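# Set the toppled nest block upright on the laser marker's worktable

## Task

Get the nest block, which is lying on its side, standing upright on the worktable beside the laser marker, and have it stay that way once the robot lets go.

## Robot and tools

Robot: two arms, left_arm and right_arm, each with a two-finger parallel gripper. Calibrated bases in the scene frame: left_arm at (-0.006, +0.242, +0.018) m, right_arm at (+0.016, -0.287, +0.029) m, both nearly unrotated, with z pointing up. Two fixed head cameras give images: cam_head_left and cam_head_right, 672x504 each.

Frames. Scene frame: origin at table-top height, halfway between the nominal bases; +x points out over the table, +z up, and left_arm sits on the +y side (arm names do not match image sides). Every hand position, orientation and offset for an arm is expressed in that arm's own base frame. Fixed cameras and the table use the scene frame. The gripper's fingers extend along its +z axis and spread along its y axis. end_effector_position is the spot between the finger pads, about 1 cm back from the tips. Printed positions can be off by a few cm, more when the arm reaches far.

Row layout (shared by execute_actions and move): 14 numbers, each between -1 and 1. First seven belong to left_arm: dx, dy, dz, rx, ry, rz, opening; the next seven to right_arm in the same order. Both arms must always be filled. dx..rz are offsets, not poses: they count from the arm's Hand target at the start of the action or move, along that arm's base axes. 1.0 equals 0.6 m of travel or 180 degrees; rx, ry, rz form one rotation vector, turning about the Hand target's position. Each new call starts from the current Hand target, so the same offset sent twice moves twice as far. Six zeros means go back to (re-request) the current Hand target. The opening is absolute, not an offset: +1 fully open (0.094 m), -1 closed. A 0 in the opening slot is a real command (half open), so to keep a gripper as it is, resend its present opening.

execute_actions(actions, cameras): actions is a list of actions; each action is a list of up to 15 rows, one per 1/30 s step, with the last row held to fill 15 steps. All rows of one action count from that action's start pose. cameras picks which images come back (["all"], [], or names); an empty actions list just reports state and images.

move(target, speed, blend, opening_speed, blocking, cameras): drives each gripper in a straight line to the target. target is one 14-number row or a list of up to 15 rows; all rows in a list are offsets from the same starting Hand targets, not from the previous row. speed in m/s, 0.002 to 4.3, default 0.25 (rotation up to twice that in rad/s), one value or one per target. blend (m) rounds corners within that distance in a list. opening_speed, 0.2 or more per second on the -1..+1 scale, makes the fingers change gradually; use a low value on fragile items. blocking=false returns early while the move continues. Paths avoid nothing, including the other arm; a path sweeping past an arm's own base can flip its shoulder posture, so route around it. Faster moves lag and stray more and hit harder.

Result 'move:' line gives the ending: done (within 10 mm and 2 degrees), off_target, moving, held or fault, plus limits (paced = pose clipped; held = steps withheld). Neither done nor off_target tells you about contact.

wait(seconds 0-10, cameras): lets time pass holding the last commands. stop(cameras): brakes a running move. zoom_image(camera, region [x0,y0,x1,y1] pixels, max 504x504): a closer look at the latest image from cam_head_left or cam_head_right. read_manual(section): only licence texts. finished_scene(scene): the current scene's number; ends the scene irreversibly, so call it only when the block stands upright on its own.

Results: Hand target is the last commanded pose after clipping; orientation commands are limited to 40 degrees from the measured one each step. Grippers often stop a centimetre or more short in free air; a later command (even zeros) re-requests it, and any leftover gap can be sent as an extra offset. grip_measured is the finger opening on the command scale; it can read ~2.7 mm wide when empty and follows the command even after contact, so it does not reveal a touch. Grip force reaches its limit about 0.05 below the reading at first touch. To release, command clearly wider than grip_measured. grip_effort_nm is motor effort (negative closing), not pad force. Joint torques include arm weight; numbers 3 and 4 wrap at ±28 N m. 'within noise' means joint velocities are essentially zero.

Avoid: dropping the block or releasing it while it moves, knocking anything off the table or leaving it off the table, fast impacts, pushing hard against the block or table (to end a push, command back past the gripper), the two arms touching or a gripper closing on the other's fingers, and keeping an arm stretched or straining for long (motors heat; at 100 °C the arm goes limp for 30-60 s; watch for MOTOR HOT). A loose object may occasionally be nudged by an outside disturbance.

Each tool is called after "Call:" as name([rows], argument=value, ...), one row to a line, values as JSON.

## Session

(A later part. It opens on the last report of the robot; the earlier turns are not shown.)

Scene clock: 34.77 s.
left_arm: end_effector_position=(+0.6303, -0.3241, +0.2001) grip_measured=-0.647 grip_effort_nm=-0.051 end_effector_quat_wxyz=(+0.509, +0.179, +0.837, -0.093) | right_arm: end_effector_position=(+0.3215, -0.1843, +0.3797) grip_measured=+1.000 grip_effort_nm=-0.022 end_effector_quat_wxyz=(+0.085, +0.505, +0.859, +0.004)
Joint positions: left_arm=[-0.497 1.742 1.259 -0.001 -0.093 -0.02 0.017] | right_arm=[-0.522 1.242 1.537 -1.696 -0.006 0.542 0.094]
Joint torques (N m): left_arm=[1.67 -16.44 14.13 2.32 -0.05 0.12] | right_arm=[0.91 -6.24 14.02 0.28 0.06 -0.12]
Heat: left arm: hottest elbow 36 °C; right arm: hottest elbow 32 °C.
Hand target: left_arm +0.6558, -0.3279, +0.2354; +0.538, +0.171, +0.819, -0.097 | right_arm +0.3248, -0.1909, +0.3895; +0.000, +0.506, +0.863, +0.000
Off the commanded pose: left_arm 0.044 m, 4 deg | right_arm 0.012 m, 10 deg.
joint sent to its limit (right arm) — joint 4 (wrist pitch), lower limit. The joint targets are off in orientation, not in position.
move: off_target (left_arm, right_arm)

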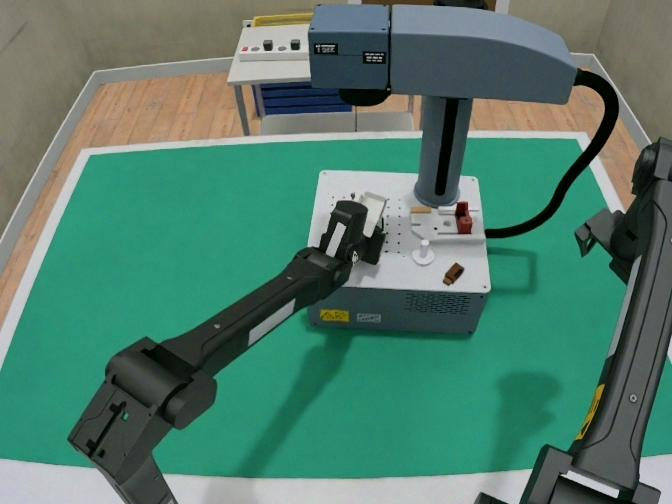

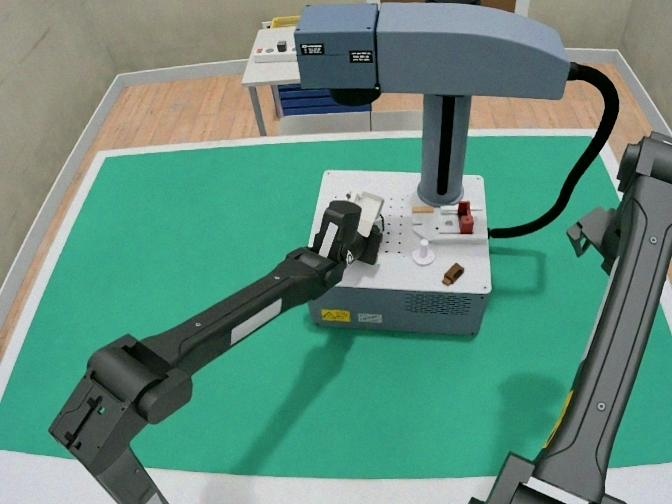

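Call:
move([
  [0,0,0,0,0,0,0.7,0,0,0,0,0,0,1],
  [-0.18,0.1,0.1,0,0,0,0.7,0,0,0,0,0,0,1],
], opening_speed=0.6, cameras=["all"])

Call:
zoom_image(camera="cam_head_left", region=[310, 190, 400, 270])

Call:
zoom_image(camera="cam_head_right", region=[310, 190, 400, 270])

Scene clock: 39.50 s.
left_arm: end_effector_position=(+0.5471, -0.2774, +0.2984) grip_measured=+0.698 grip_effort_nm=0.149 end_effector_quat_wxyz=(+0.541, +0.173, +0.816, -0.104) | right_arm: end_effector_position=(+0.3215, -0.1843, +0.3797) grip_measured=+1.000 grip_effort_nm=-0.022 end_effector_quat_wxyz=(+0.085, +0.505, +0.859, +0.004)
Joint positions: left_arm=[-0.493 1.402 1.083 -0.086 -0.088 -0.019 0.08] | right_arm=[-0.522 1.242 1.537 -1.696 -0.006 0.542 0.094]
Joint torques (N m): left_arm=[1.85 -13.22 8.69 1.76 -0.04 0.12] | right_arm=[0.26 -5.83 13.97 0.29 0.06 -0.14]
Heat: left arm: hottest elbow 37 °C; right arm: hottest elbow 33 °C.
Hand target: left_arm +0.5479, -0.2678, +0.2954; +0.538, +0.171, +0.819, -0.097 | right_arm +0.3248, -0.1909, +0.3895; +0.000, +0.506, +0.863, +0.000
Off the commanded pose: left_arm 0.010 m, 1 deg | right_arm 0.012 m, 10 deg.
joint sent to its limit (right arm) — joint 4 (wrist pitch), lower limit. The joint targets are off in orientation, not in position.
move: off_target (right_arm)

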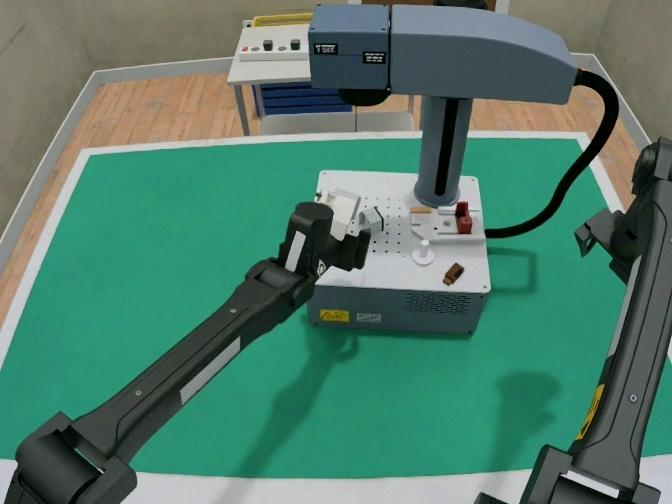

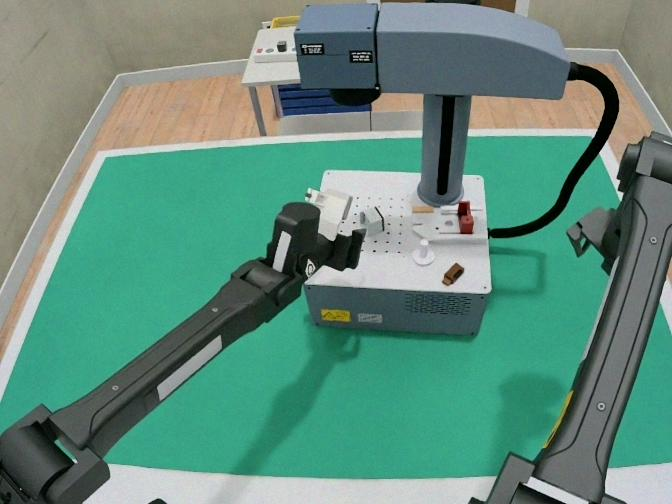

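Scaled by 5.600 from the camera's 672x504 image, which has a finer 960x720 frame.

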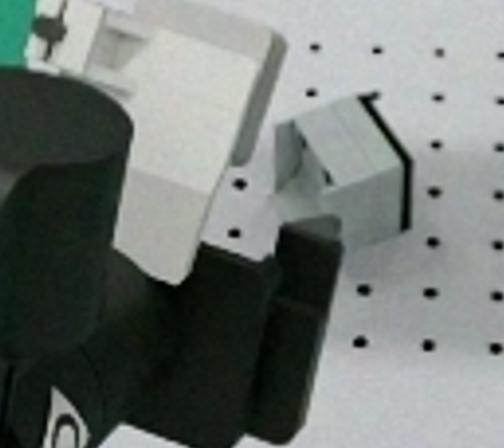

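Scaled by 5.600 from the camera's 672x504 image, which has a finer 960x720 frame.

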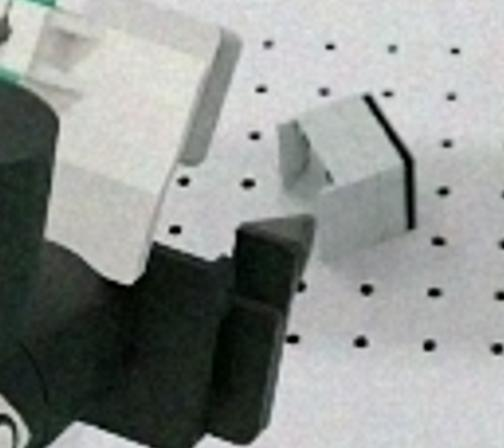

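Call:
move(target=[0.007,0.02,-0.09,0.1286,0.1924,-0.1354,-1,0,0,0,0,0,0,1], cameras=["all"])

Call:
zoom_image(camera="cam_head_left", region=[310, 190, 400, 270])

Scene clock: 44.27 s.
left_arm: end_effector_position=(+0.5304, -0.2559, +0.2145) grip_measured=-0.995 grip_effort_nm=-0.198 end_effector_quat_wxyz=(+0.171, +0.404, +0.894, -0.091) | right_arm: end_effector_position=(+0.3215, -0.1843, +0.3797) grip_measured=+1.000 grip_effort_nm=-0.017 end_effector_quat_wxyz=(+0.085, +0.505, +0.859, +0.004)
Joint positions: left_arm=[-0.393 1.675 1.526 -1.08 0.19 0.423 0] | right_arm=[-0.522 1.242 1.537 -1.696 -0.006 0.542 0.094]
Joint torques (N m): left_arm=[1.96 -15.5 14.09 0.73 0.12 0.13] | right_arm=[-0.09 -6.12 14 0.42 0.07 -0.11]
Heat: left arm: hottest elbow 37 °C; right arm: hottest elbow 34 °C.
Hand target: left_arm +0.5521, -0.2558, +0.2412; +0.197, +0.403, +0.889, -0.090 | right_arm +0.3248, -0.1909, +0.3895; +0.000, +0.506, +0.863, +0.000
Off the commanded pose: left_arm 0.035 m, 3 deg | right_arm 0.012 m, 10 deg.
joint sent to its limit (right arm) — joint 4 (wrist pitch), lower limit. The joint targets are off in orientation, not in position.
move: off_target (left_arm, right_arm)

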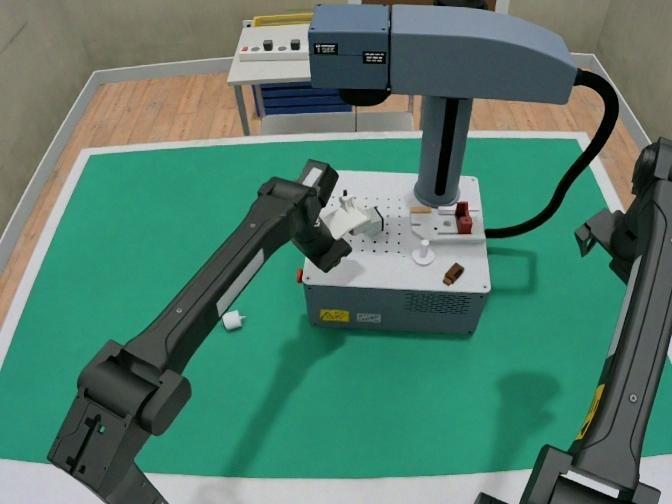

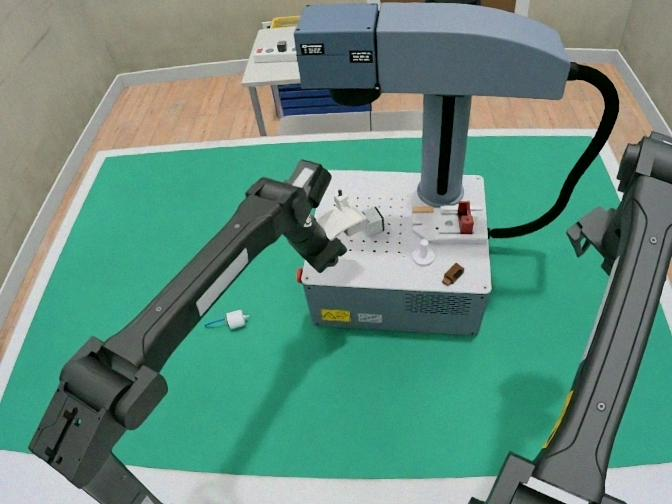

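Scaled by 5.600 from the camera's 672x504 image, which has a finer 960x720 frame.

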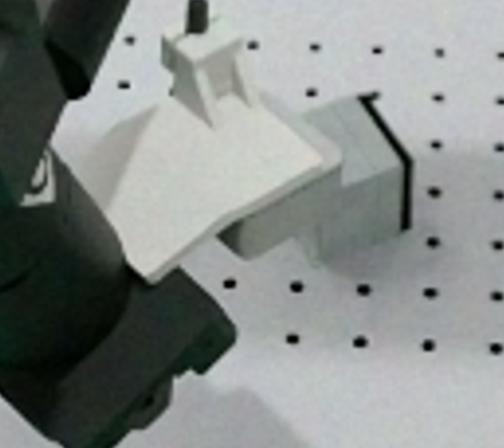

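Call:
move(target=[-0.01,0.01,-0.05,0,0,0,-1,0,0,0,0,0,0,1], speed=0.05, cameras=["all"])

Call:
zoom_image(camera="cam_head_left", region=[310, 200, 400, 290])

Call:
move(target=[-0.005,0.005,-0.03,0,0,0,-1,0,0,0,0,0,0,1], speed=0.05, cameras=["all"])

Call:
zoom_image(camera="cam_head_left", region=[310, 200, 400, 290])

Scene clock: 46.03 s.
left_arm: end_effector_position=(+0.5416, -0.2571, +0.2164) grip_measured=-0.995 grip_effort_nm=-0.198 end_effector_quat_wxyz=(+0.195, +0.405, +0.889, -0.090) | right_arm: end_effector_position=(+0.3215, -0.1843, +0.3797) grip_measured=+1.000 grip_effort_nm=-0.032 end_effector_quat_wxyz=(+0.085, +0.505, +0.859, +0.004)
Joint positions: left_arm=[-0.387 1.675 1.52 -1.025 0.193 0.43 0] | right_arm=[-0.522 1.242 1.537 -1.696 -0.006 0.542 0.094]
Joint torques (N m): left_arm=[1.9 -15.97 8.28 1.77 0.12 0.14] | right_arm=[-0.26 -6.01 13.78 0.17 0 -0.13]
Heat: left arm: hottest elbow 37 °C; right arm: hottest elbow 34 °C.
Hand target: left_arm +0.5461, -0.2499, +0.2113; +0.197, +0.403, +0.889, -0.090 | right_arm +0.3248, -0.1909, +0.3895; +0.000, +0.506, +0.863, +0.000
Off the commanded pose: left_arm 0.010 m, 0 deg | right_arm 0.012 m, 10 deg.
joint sent to its limit (right arm) — joint 4 (wrist pitch), lower limit. The joint targets are off in orientation, not in position.
move: off_target (right_arm)

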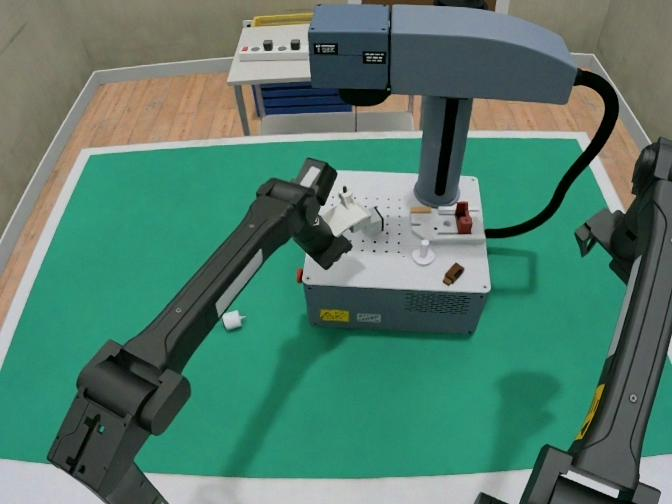

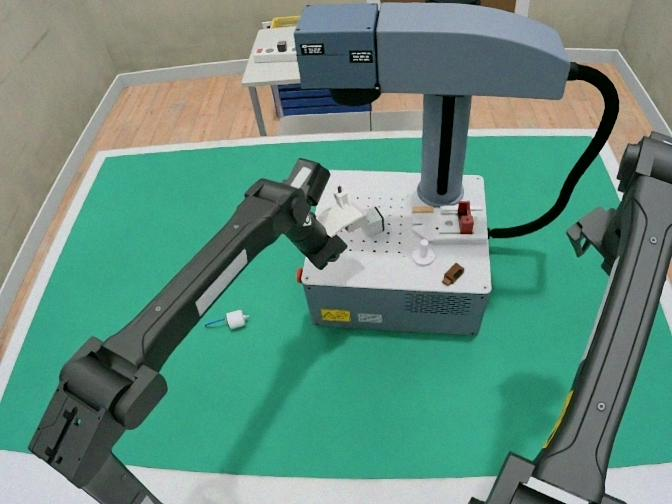

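Scaled by 5.600 from the camera's 672x504 image, which has a finer 960x720 frame.

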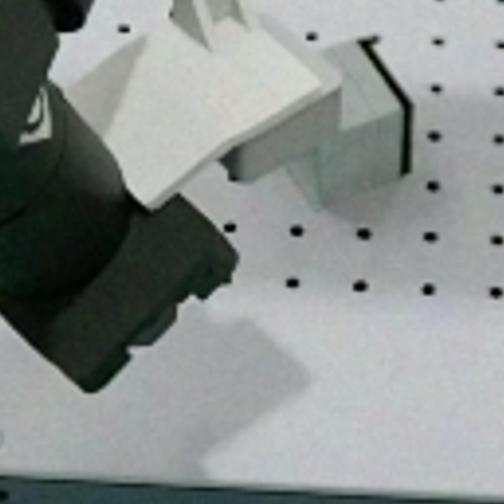

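Scene clock: 47.00 s.
left_arm: end_effector_position=(+0.5390, -0.2544, +0.1981) grip_measured=-0.995 grip_effort_nm=-0.198 end_effector_quat_wxyz=(+0.195, +0.405, +0.889, -0.091) | right_arm: end_effector_position=(+0.3215, -0.1843, +0.3797) grip_measured=+1.000 grip_effort_nm=-0.022 end_effector_quat_wxyz=(+0.085, +0.505, +0.859, +0.004)
Joint positions: left_arm=[-0.384 1.675 1.471 -0.977 0.195 0.433 0] | right_arm=[-0.522 1.242 1.537 -1.696 -0.006 0.542 0.094]
Joint torques (N m): left_arm=[1.9 -16.03 8.14 1.76 0.12 0.12] | right_arm=[0.56 -6.42 13.91 0.34 -0.02 -0.12]
Heat: left arm: hottest elbow 37 °C; right arm: hottest elbow 34 °C.
Hand target: left_arm +0.5431, -0.2470, +0.1933; +0.197, +0.403, +0.889, -0.090 | right_arm +0.3248, -0.1909, +0.3895; +0.000, +0.506, +0.863, +0.000
Off the commanded pose: left_arm 0.010 m, 0 deg | right_arm 0.012 m, 10 deg.
joint sent to its limit (right arm) — joint 4 (wrist pitch), lower limit. The joint targets are off in orientation, not in position.
move: off_target (right_arm)

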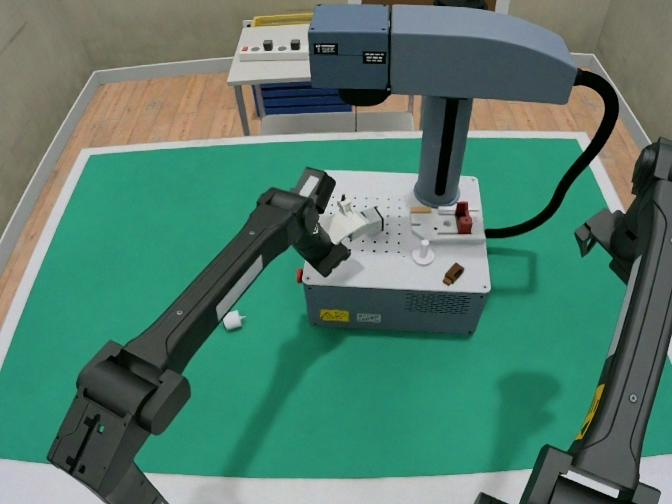

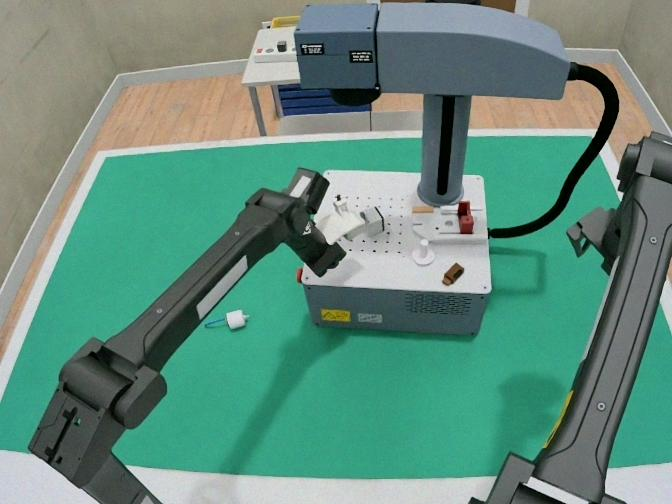

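Scaled by 5.600 from the camera's 672x504 image, which has a finer 960x720 frame.

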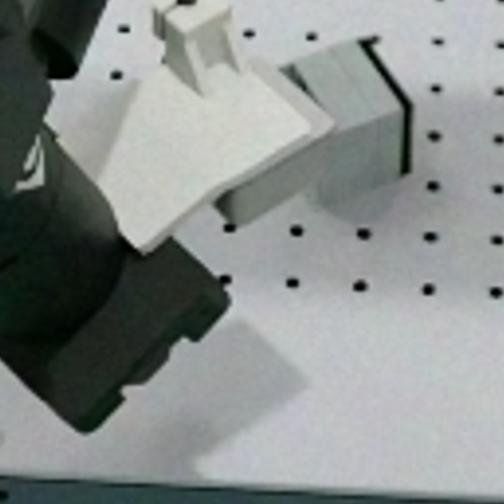

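Call:
move(target=[-0.003,0.003,-0.025,0,0,0,-1,0,0,0,0,0,0,1], speed=0.03)

Call:
move(target=[-0.003,0.003,-0.025,0,0,0,-1,0,0,0,0,0,0,1], speed=0.03)

Call:
move(target=[-0.003,0.003,-0.025,0,0,0,-1,0,0,0,0,0,0,1], speed=0.03, cameras=["all"])

Call:
zoom_image(camera="cam_head_left", region=[310, 200, 400, 290])

Scene clock: 48.93 s.
left_arm: end_effector_position=(+0.5372, -0.2525, +0.1849) grip_measured=-0.995 grip_effort_nm=-0.198 end_effector_quat_wxyz=(+0.196, +0.405, +0.888, -0.091) | right_arm: end_effector_position=(+0.3215, -0.1843, +0.3797) grip_measured=+1.000 grip_effort_nm=-0.027 end_effector_quat_wxyz=(+0.085, +0.505, +0.859, +0.004)
Joint positions: left_arm=[-0.382 1.675 1.435 -0.938 0.195 0.435 0] | right_arm=[-0.522 1.242 1.537 -1.696 -0.006 0.542 0.094]
Joint torques (N m): left_arm=[1.9 -15.68 8.12 1.77 0.12 0.12] | right_arm=[1.14 -6.12 13.9 0.06 0.08 -0.12]
Heat: left arm: hottest elbow 37 °C; right arm: hottest elbow 35 °C.
Hand target: left_arm +0.5413, -0.2451, +0.1782; +0.197, +0.402, +0.889, -0.090 | right_arm +0.3248, -0.1909, +0.3895; +0.000, +0.506, +0.863, +0.000
Off the commanded pose: left_arm 0.011 m, 0 deg | right_arm 0.012 m, 10 deg.
joint sent to its limit (right arm) — joint 4 (wrist pitch), lower limit. The joint targets are off in orientation, not in position.
move: off_target (left_arm, right_arm)

Scene clock: 49.93 s.
left_arm: end_effector_position=(+0.5404, -0.2533, +0.1800) grip_measured=-0.995 grip_effort_nm=-0.198 end_effector_quat_wxyz=(+0.208, +0.406, +0.885, -0.091) | right_arm: end_effector_position=(+0.3215, -0.1843, +0.3797) grip_measured=+1.000 grip_effort_nm=-0.017 end_effector_quat_wxyz=(+0.085, +0.505, +0.859, +0.004)
Joint positions: left_arm=[-0.381 1.675 1.415 -0.896 0.199 0.437 0] | right_arm=[-0.522 1.242 1.537 -1.696 -0.006 0.542 0.094]
Joint torques (N m): left_arm=[1.79 -15.27 6.97 1.69 0.03 0.12] | right_arm=[0.32 -5.66 13.76 0.31 0.03 -0.14]
Heat: left arm: hottest elbow 36 °C; right arm: hottest elbow 35 °C.
Hand target: left_arm +0.5395, -0.2433, +0.1632; +0.197, +0.403, +0.889, -0.090 | right_arm +0.3248, -0.1909, +0.3895; +0.000, +0.506, +0.863, +0.000
Off the commanded pose: left_arm 0.020 m, 1 deg | right_arm 0.012 m, 10 deg.
joint sent to its limit (right arm) — joint 4 (wrist pitch), lower limit. The joint targets are off in orientation, not in position.
move: off_target (left_arm, right_arm)

Scene clock: 51.00 s.
left_arm: end_effector_position=(+0.5407, -0.2527, +0.1792) grip_measured=-0.995 grip_effort_nm=-0.198 end_effector_quat_wxyz=(+0.221, +0.406, +0.882, -0.092) | right_arm: end_effector_position=(+0.3215, -0.1843, +0.3797) grip_measured=+1.000 grip_effort_nm=-0.022 end_effector_quat_wxyz=(+0.085, +0.505, +0.859, +0.004)
Joint positions: left_arm=[-0.379 1.663 1.389 -0.855 0.202 0.438 0] | right_arm=[-0.522 1.242 1.537 -1.696 -0.006 0.542 0.094]
Joint torques (N m): left_arm=[1.9 -13.63 6.38 1.62 -0.04 0.13] | right_arm=[0.67 -6.95 13.72 0.4 0.04 -0.13]
Heat: left arm: hottest elbow 36 °C; right arm: hottest elbow 35 °C.
Hand target: left_arm +0.5376, -0.2415, +0.1483; +0.197, +0.402, +0.890, -0.090 | right_arm +0.3248, -0.1909, +0.3895; +0.000, +0.506, +0.863, +0.000
Off the commanded pose: left_arm 0.033 m, 3 deg | right_arm 0.012 m, 10 deg.
joint sent to its limit (right arm) — joint 4 (wrist pitch), lower limit. The joint targets are off in orientation, not in position.
move: off_target (left_arm, right_arm)

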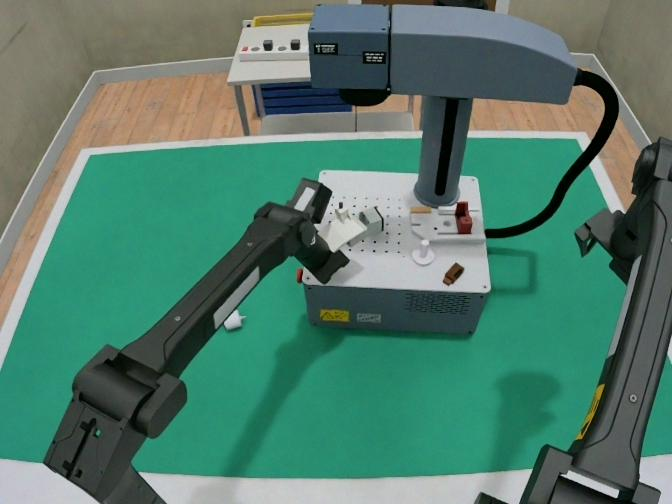

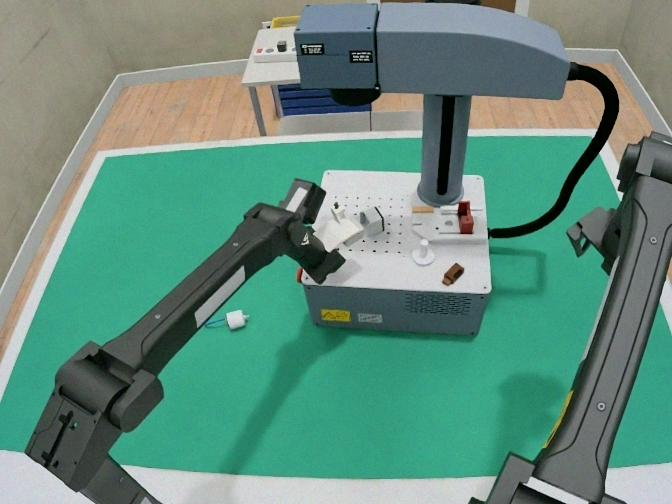

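Scaled by 5.600 from the camera's 672x504 image, which has a finer 960x720 frame.

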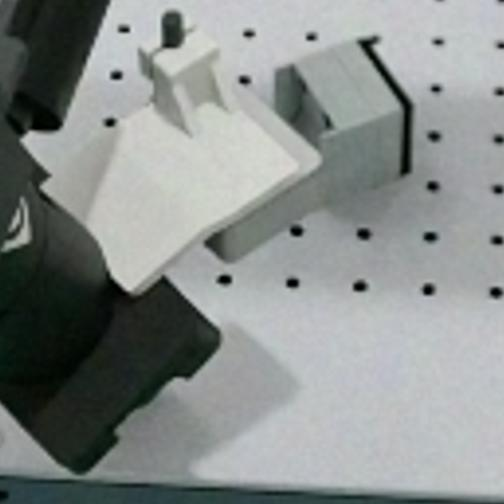

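Call:
move([
  [0,0.08,0.25,-0.08,-0.05,-0.04,0.8,0,0,0,0,0,0,1],
  [0.175,-0.026,0.2,-0.1628,-0.1076,-0.0862,0.8,0,0,0,0,0,0,1],
], cameras=["all"])

Call:
zoom_image(camera="cam_head_left", region=[310, 180, 410, 270])

Call:
zoom_image(camera="cam_head_right", region=[310, 180, 410, 270])

Scene clock: 57.30 s.
left_arm: end_effector_position=(+0.6205, -0.2522, +0.2359) grip_measured=+0.798 grip_effort_nm=0.154 end_effector_quat_wxyz=(+0.392, +0.460, +0.747, -0.276) | right_arm: end_effector_position=(+0.3215, -0.1843, +0.3797) grip_measured=+1.000 grip_effort_nm=-0.022 end_effector_quat_wxyz=(+0.085, +0.505, +0.859, +0.004)
Joint positions: left_arm=[-0.208 1.759 1.478 -0.559 0.759 0.593 0.084] | right_arm=[-0.522 1.242 1.537 -1.696 -0.006 0.542 0.094]
Joint torques (N m): left_arm=[0.67 -17.03 14.2 2.24 0.32 -0.06] | right_arm=[0.67 -6.89 13.91 0.2 -0.01 -0.13]
Heat: left arm: hottest elbow 36 °C; right arm: hottest elbow 36 °C.
Hand target: left_arm +0.6426, -0.2572, +0.2683; +0.423, +0.464, +0.731, -0.267 | right_arm +0.3248, -0.1909, +0.3895; +0.000, +0.506, +0.863, +0.001
Off the commanded pose: left_arm 0.039 m, 4 deg | right_arm 0.012 m, 10 deg.
joint sent to its limit (right arm) — joint 4 (wrist pitch), lower limit. The joint targets are off in orientation, not in position.
move: off_target (left_arm, right_arm)

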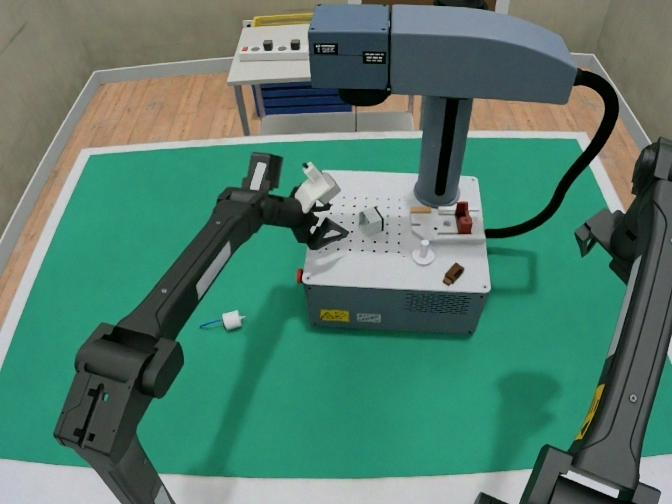

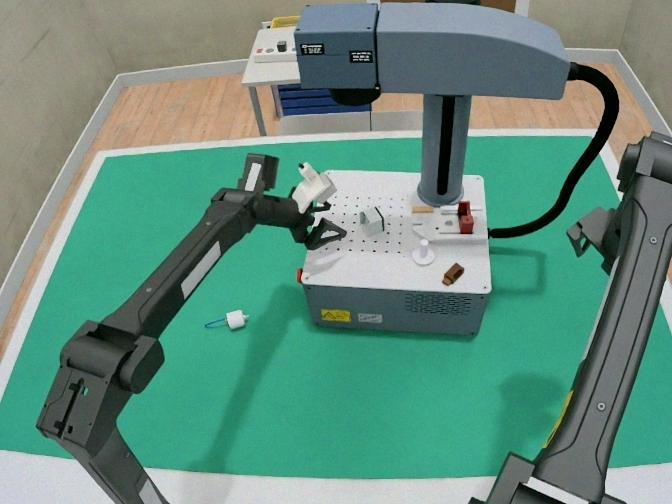

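Scaled by 5.040 from the camera's 672x504 image, which has a finer 960x720 frame.

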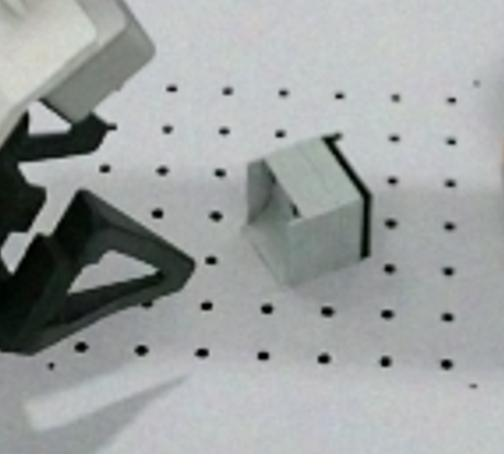

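Scaled by 5.040 from the camera's 672x504 image, which has a finer 960x720 frame.

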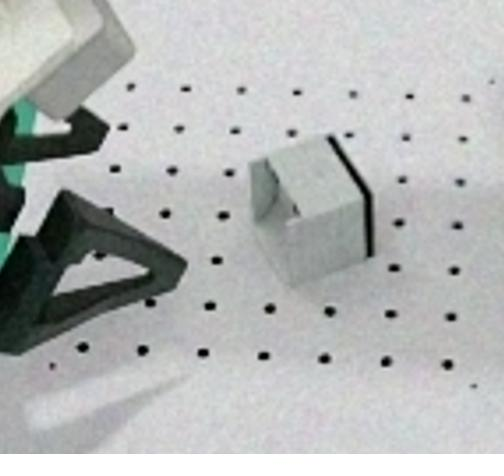

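Call:
move(target=[0.057,-0.12,-0.06,0.01,-0.015,0,0.8,0,0,0,0,0,0,1], speed=0.1, cameras=["all"])

Call:
zoom_image(camera="cam_head_left", region=[310, 180, 410, 270])

Call:
zoom_image(camera="cam_head_right", region=[310, 180, 410, 270])

Scene clock: 60.00 s.
left_arm: end_effector_position=(+0.6577, -0.3142, +0.2002) grip_measured=+0.798 grip_effort_nm=0.159 end_effector_quat_wxyz=(+0.403, +0.471, +0.744, -0.251) | right_arm: end_effector_position=(+0.3215, -0.1843, +0.3797) grip_measured=+1.000 grip_effort_nm=-0.022 end_effector_quat_wxyz=(+0.085, +0.505, +0.859, +0.004)
Joint positions: left_arm=[-0.3 1.898 1.576 -0.446 0.658 0.542 0.084] | right_arm=[-0.522 1.242 1.537 -1.696 -0.006 0.542 0.094]
Joint torques (N m): left_arm=[-0.5 -18.84 14.27 2.32 0.09 -0.04] | right_arm=[0.15 -5.89 13.97 0.38 0.04 -0.13]
Heat: left arm: hottest elbow 37 °C; right arm: hottest elbow 36 °C.
Hand target: left_arm +0.6768, -0.3291, +0.2321; +0.432, +0.477, +0.725, -0.245 | right_arm +0.3248, -0.1909, +0.3895; +0.000, +0.506, +0.863, +0.001
Off the commanded pose: left_arm 0.040 m, 4 deg | right_arm 0.012 m, 10 deg.
joint sent to its limit (right arm) — joint 4 (wrist pitch), lower limit. The joint targets are off in orientation, not in position.
move: off_target (left_arm, right_arm)

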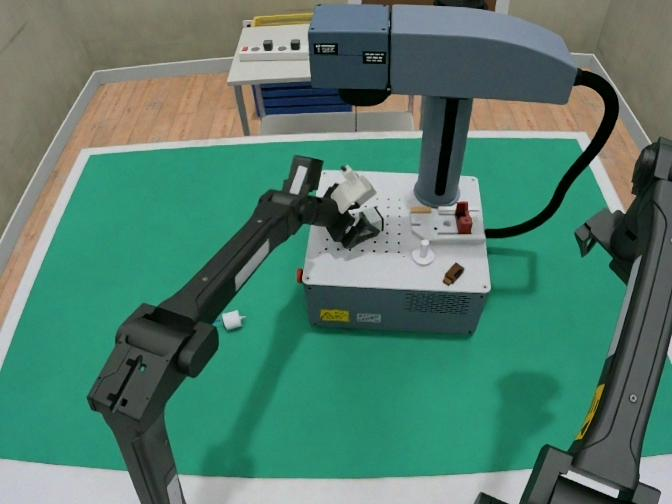

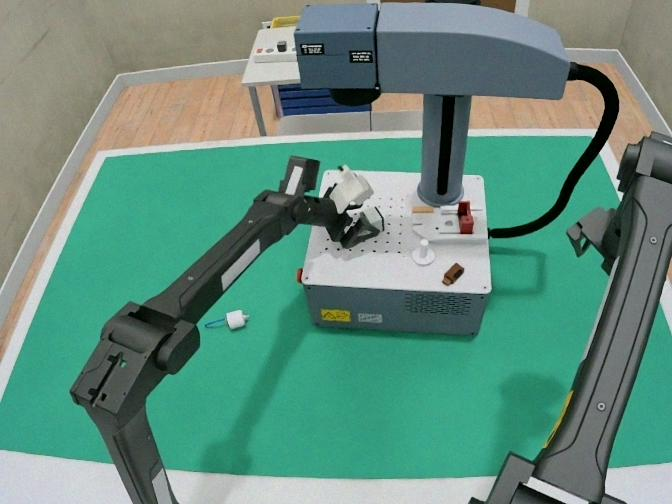

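Scaled by 5.040 from the camera's 672x504 image, which has a finer 960x720 frame.

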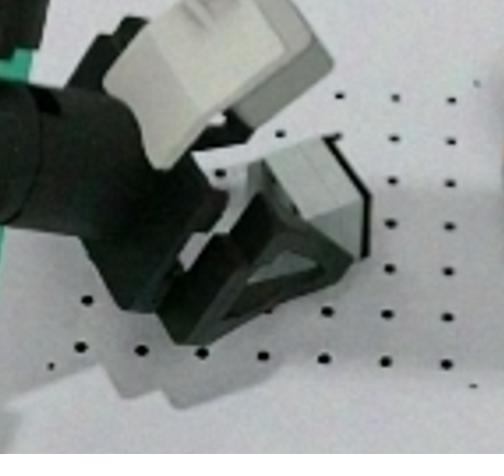

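Scaled by 5.040 from the camera's 672x504 image, which has a finer 960x720 frame.

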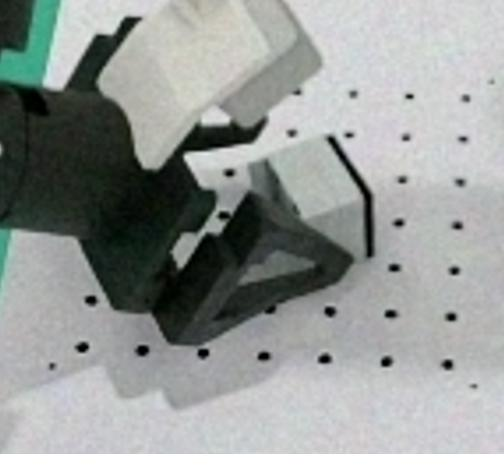

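Call:
move(target=[0,0,0,0,0,0,-0.4,0,0,0,0,0,0,1], opening_speed=0.5, cameras=["all"])

Call:
zoom_image(camera="cam_head_left", region=[310, 180, 410, 270])

Scene clock: 63.00 s.
left_arm: end_effector_position=(+0.6577, -0.3142, +0.2002) grip_measured=-0.168 grip_effort_nm=-0.974 end_effector_quat_wxyz=(+0.403, +0.471, +0.744, -0.251) | right_arm: end_effector_position=(+0.3215, -0.1843, +0.3797) grip_measured=+1.000 grip_effort_nm=-0.022 end_effector_quat_wxyz=(+0.085, +0.505, +0.859, +0.004)
Joint positions: left_arm=[-0.3 1.898 1.576 -0.446 0.658 0.541 0.039] | right_arm=[-0.522 1.242 1.537 -1.696 -0.006 0.542 0.094]
Joint torques (N m): left_arm=[-0.32 -18.96 14.27 2.36 0.1 -0.04] | right_arm=[0.38 -6.42 13.87 0.34 0 -0.13]
Heat: left arm: hottest elbow 37 °C; right arm: hottest elbow 37 °C.
Hand target: left_arm +0.6769, -0.3290, +0.2321; +0.432, +0.477, +0.725, -0.245 | right_arm +0.3248, -0.1909, +0.3895; +0.000, +0.506, +0.863, +0.001
Off the commanded pose: left_arm 0.040 m, 4 deg | right_arm 0.012 m, 10 deg.
joint sent to its limit (right arm) — joint 4 (wrist pitch), lower limit. The joint targets are off in orientation, not in position.
move: off_target (left_arm, right_arm)

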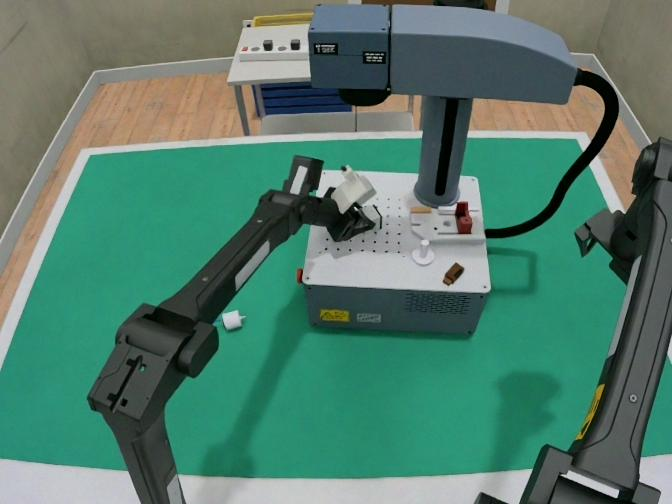

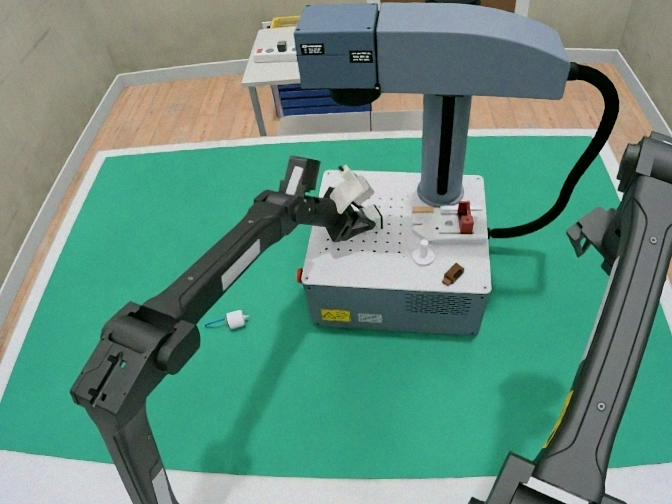

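Scaled by 5.040 from the camera's 672x504 image, which has a finer 960x720 frame.

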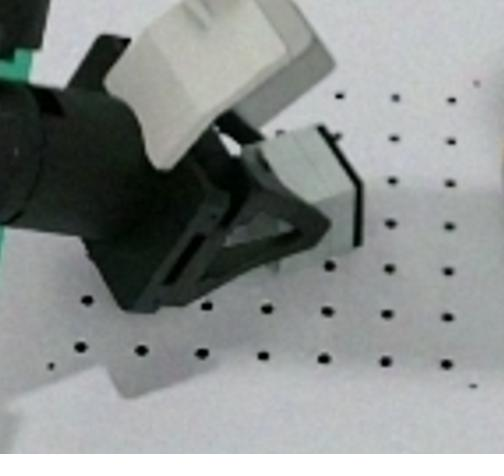

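Call:
move([
  [-0.03,0.03,0.167,0,0,0,-0.4,0,0,0,0,0,0,1],
  [-0.142,0.133,0.167,0.4994,0.0373,-0.1843,-0.4,0,0,0,0,0,0,1],
], speed=0.2, cameras=["all"])

Call:
zoom_image(camera="cam_head_left", region=[290, 150, 440, 290])

Call:
zoom_image(camera="cam_head_right", region=[290, 150, 440, 290])

Scene clock: 70.97 s.
left_arm: end_effector_position=(+0.6258, -0.1473, +0.3192) grip_measured=-0.168 grip_effort_nm=-0.974 end_effector_quat_wxyz=(-0.082, +0.758, +0.595, +0.253) | right_arm: end_effector_position=(+0.3215, -0.1843, +0.3797) grip_measured=+1.000 grip_effort_nm=-0.032 end_effector_quat_wxyz=(+0.085, +0.505, +0.859, +0.004)
Joint positions: left_arm=[-0.364 1.985 2.223 -1.675 -0.523 1.482 0.039] | right_arm=[-0.522 1.242 1.537 -1.696 -0.006 0.542 0.094]
Joint torques (N m): left_arm=[-13.45 -22.12 7.94 0.32 -0.54 0.11] | right_arm=[0.15 -6.01 13.78 0.24 -0.01 -0.15]
Heat: left arm: hottest elbow 38 °C; right arm: hottest elbow 38 °C.
Hand target: left_arm +0.5917, -0.2492, +0.3325; -0.143, +0.793, +0.556, +0.205 | right_arm +0.3248, -0.1909, +0.3895; +0.000, +0.506, +0.863, +0.001
Off the commanded pose: left_arm 0.108 m, 11 deg | right_arm 0.012 m, 10 deg.
joint sent to its limit (left arm) — joint 4 (wrist pitch), lower limit. The joint targets are off in position and orientation.
joint sent to its limit (right arm) — joint 4 (wrist pitch), lower limit. The joint targets are off in orientation, not in position.
move: off_target (left_arm, right_arm)

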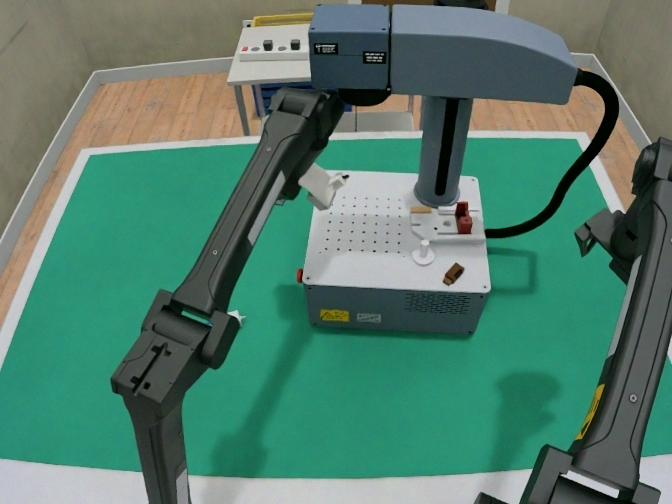

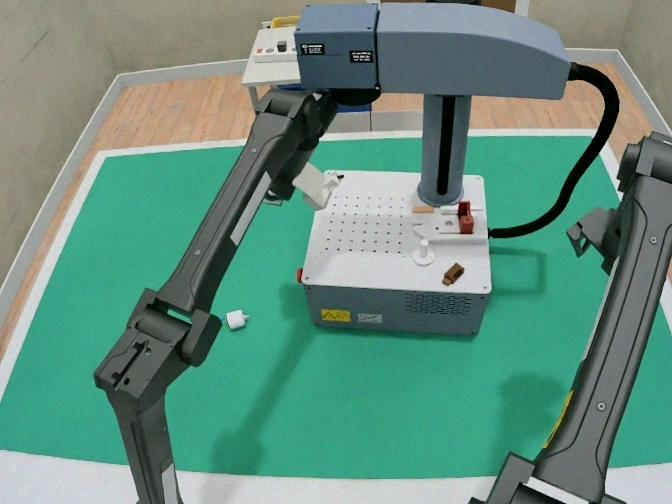

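Scaled by 3.360 from the camera's 672x504 image, which has a finer 960x720 frame.

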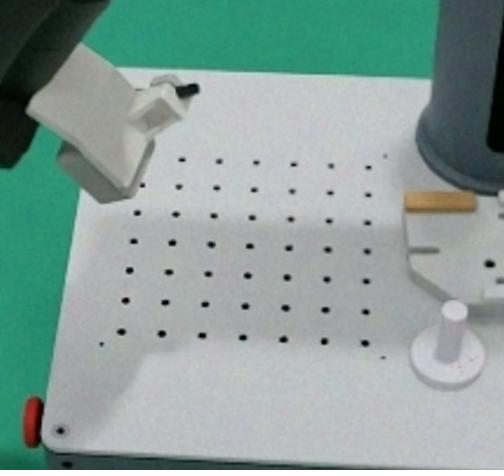

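Scaled by 3.360 from the camera's 672x504 image, which has a finer 960x720 frame.

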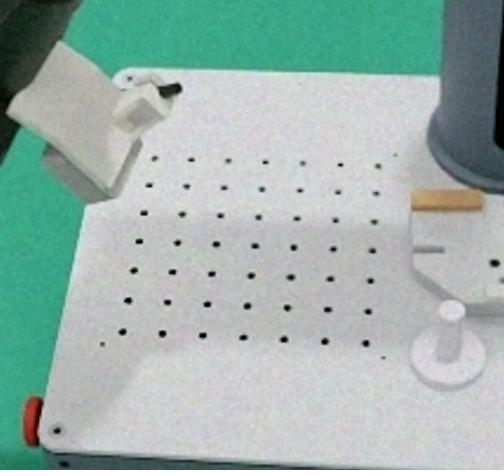

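Call:
move(target=[-0.2,0.15,0,0,0,0,-0.4,0,0,0,0,0,0,1], speed=0.15, cameras=["all"])

Call:
zoom_image(camera="cam_head_left", region=[250, 150, 420, 310])

Scene clock: 73.03 s.
left_arm: end_effector_position=(+0.4743, -0.1687, +0.3254) grip_measured=-0.168 grip_effort_nm=-0.974 end_effector_quat_wxyz=(-0.109, +0.806, +0.537, +0.225) | right_arm: end_effector_position=(+0.3215, -0.1843, +0.3797) grip_measured=+1.000 grip_effort_nm=-0.017 end_effector_quat_wxyz=(+0.085, +0.505, +0.859, +0.004)
Joint positions: left_arm=[-0.507 1.636 1.756 -1.677 -0.505 1.464 0.039] | right_arm=[-0.522 1.242 1.537 -1.696 -0.006 0.542 0.094]
Joint torques (N m): left_arm=[1.85 -16.62 8.02 0.14 -0.34 -0.04] | right_arm=[0.5 -5.54 13.75 0.05 0.01 -0.15]
Heat: left arm: hottest elbow 38 °C; right arm: hottest elbow 38 °C.
Hand target: left_arm +0.4716, -0.1593, +0.3325; -0.143, +0.793, +0.555, +0.205 | right_arm +0.3248, -0.1909, +0.3895; +0.000, +0.506, +0.863, +0.001
Off the commanded pose: left_arm 0.012 m, 5 deg | right_arm 0.012 m, 10 deg.
joint sent to its limit (left arm) — joint 4 (wrist pitch), lower limit. The joint targets are off in orientation, not in position.
joint sent to its limit (right arm) — joint 4 (wrist pitch), lower limit. The joint targets are off in orientation, not in position.
move: off_target (left_arm, right_arm)

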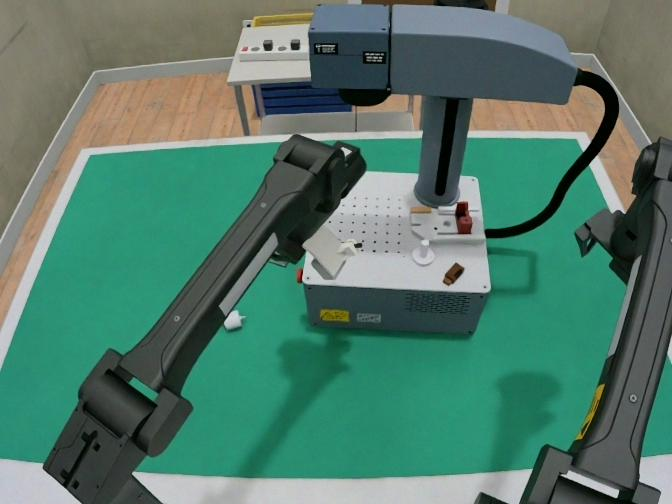

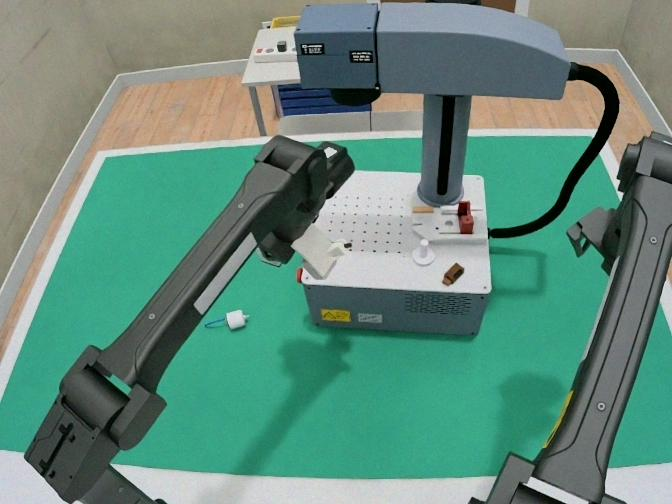

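Scaled by 2.965 from the camera's 672x504 image, which has a finer 960x720 frame.

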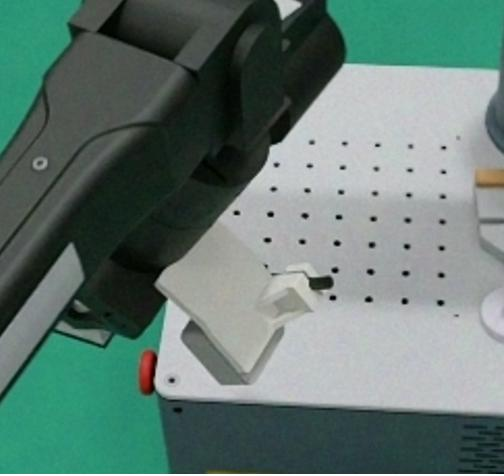

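Call:
move(target=[0.165,-0.155,-0.12,0,0,0,-0.4,0,0,0,0,0,0,1], speed=0.15, cameras=["all"])

Call:
zoom_image(camera="cam_head_left", region=[290, 150, 440, 290])

Call:
zoom_image(camera="cam_head_right", region=[290, 150, 440, 290])

Scene clock: 75.70 s.
left_arm: end_effector_position=(+0.5607, -0.2382, +0.2291) grip_measured=-0.168 grip_effort_nm=-0.974 end_effector_quat_wxyz=(-0.142, +0.803, +0.541, +0.207) | right_arm: end_effector_position=(+0.3215, -0.1843, +0.3797) grip_measured=+1.000 grip_effort_nm=-0.017 end_effector_quat_wxyz=(+0.085, +0.505, +0.859, +0.004)
Joint positions: left_arm=[-0.537 2.001 2.019 -1.677 -0.5 1.397 0.039] | right_arm=[-0.522 1.242 1.537 -1.696 -0.006 0.542 0.094]
Joint torques (N m): left_arm=[-0.38 -20.78 13.6 -0.08 -0.35 -0.04] | right_arm=[0.67 -5.42 13.86 0.24 0.06 -0.09]
Heat: left arm: hottest elbow 38 °C; right arm: hottest elbow 39 °C.
Hand target: left_arm +0.5708, -0.2521, +0.2603; -0.143, +0.793, +0.555, +0.205 | right_arm +0.3248, -0.1909, +0.3895; +0.000, +0.506, +0.863, +0.001
Off the commanded pose: left_arm 0.036 m, 2 deg | right_arm 0.012 m, 10 deg.
joint sent to its limit (left arm) — joint 4 (wrist pitch), lower limit. The joint targets are off in orientation, not in position.
joint sent to its limit (right arm) — joint 4 (wrist pitch), lower limit. The joint targets are off in orientation, not in position.
move: off_target (left_arm, right_arm)

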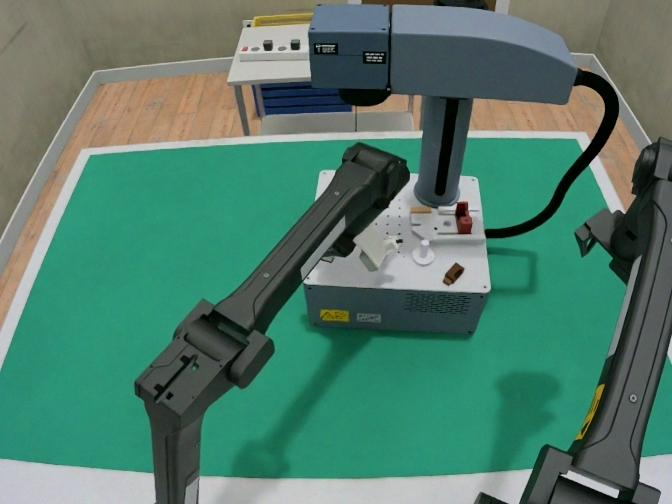

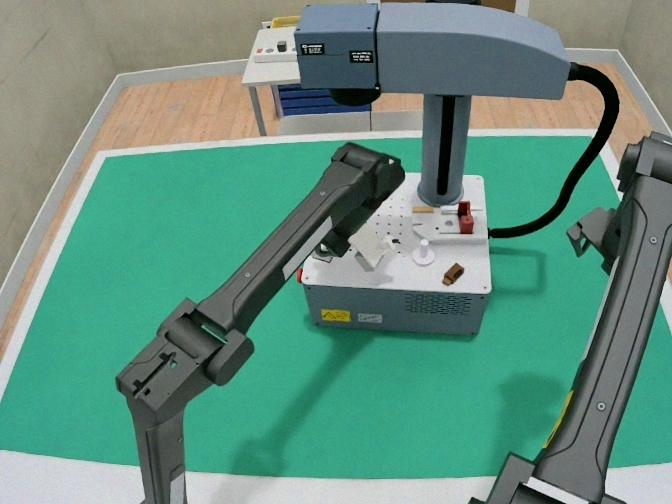

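Scaled by 3.360 from the camera's 672x504 image, which has a finer 960x720 frame.

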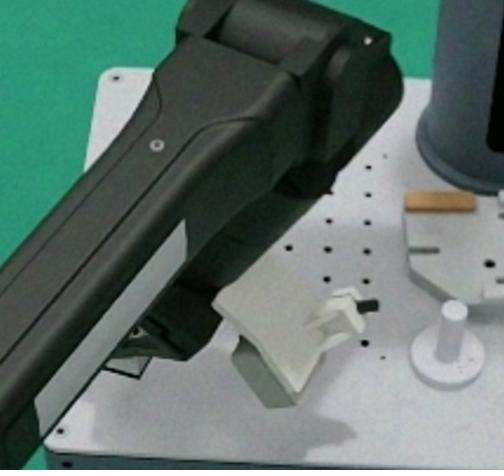

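Scaled by 3.360 from the camera's 672x504 image, which has a finer 960x720 frame.

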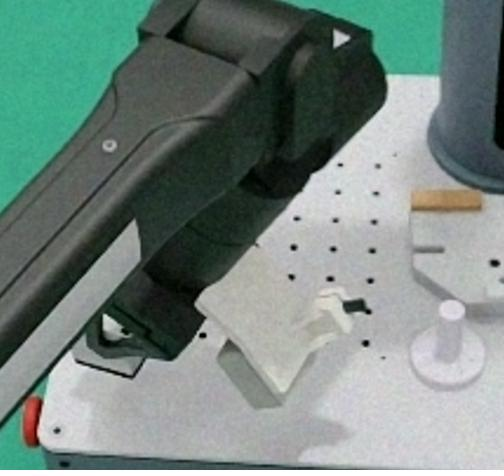

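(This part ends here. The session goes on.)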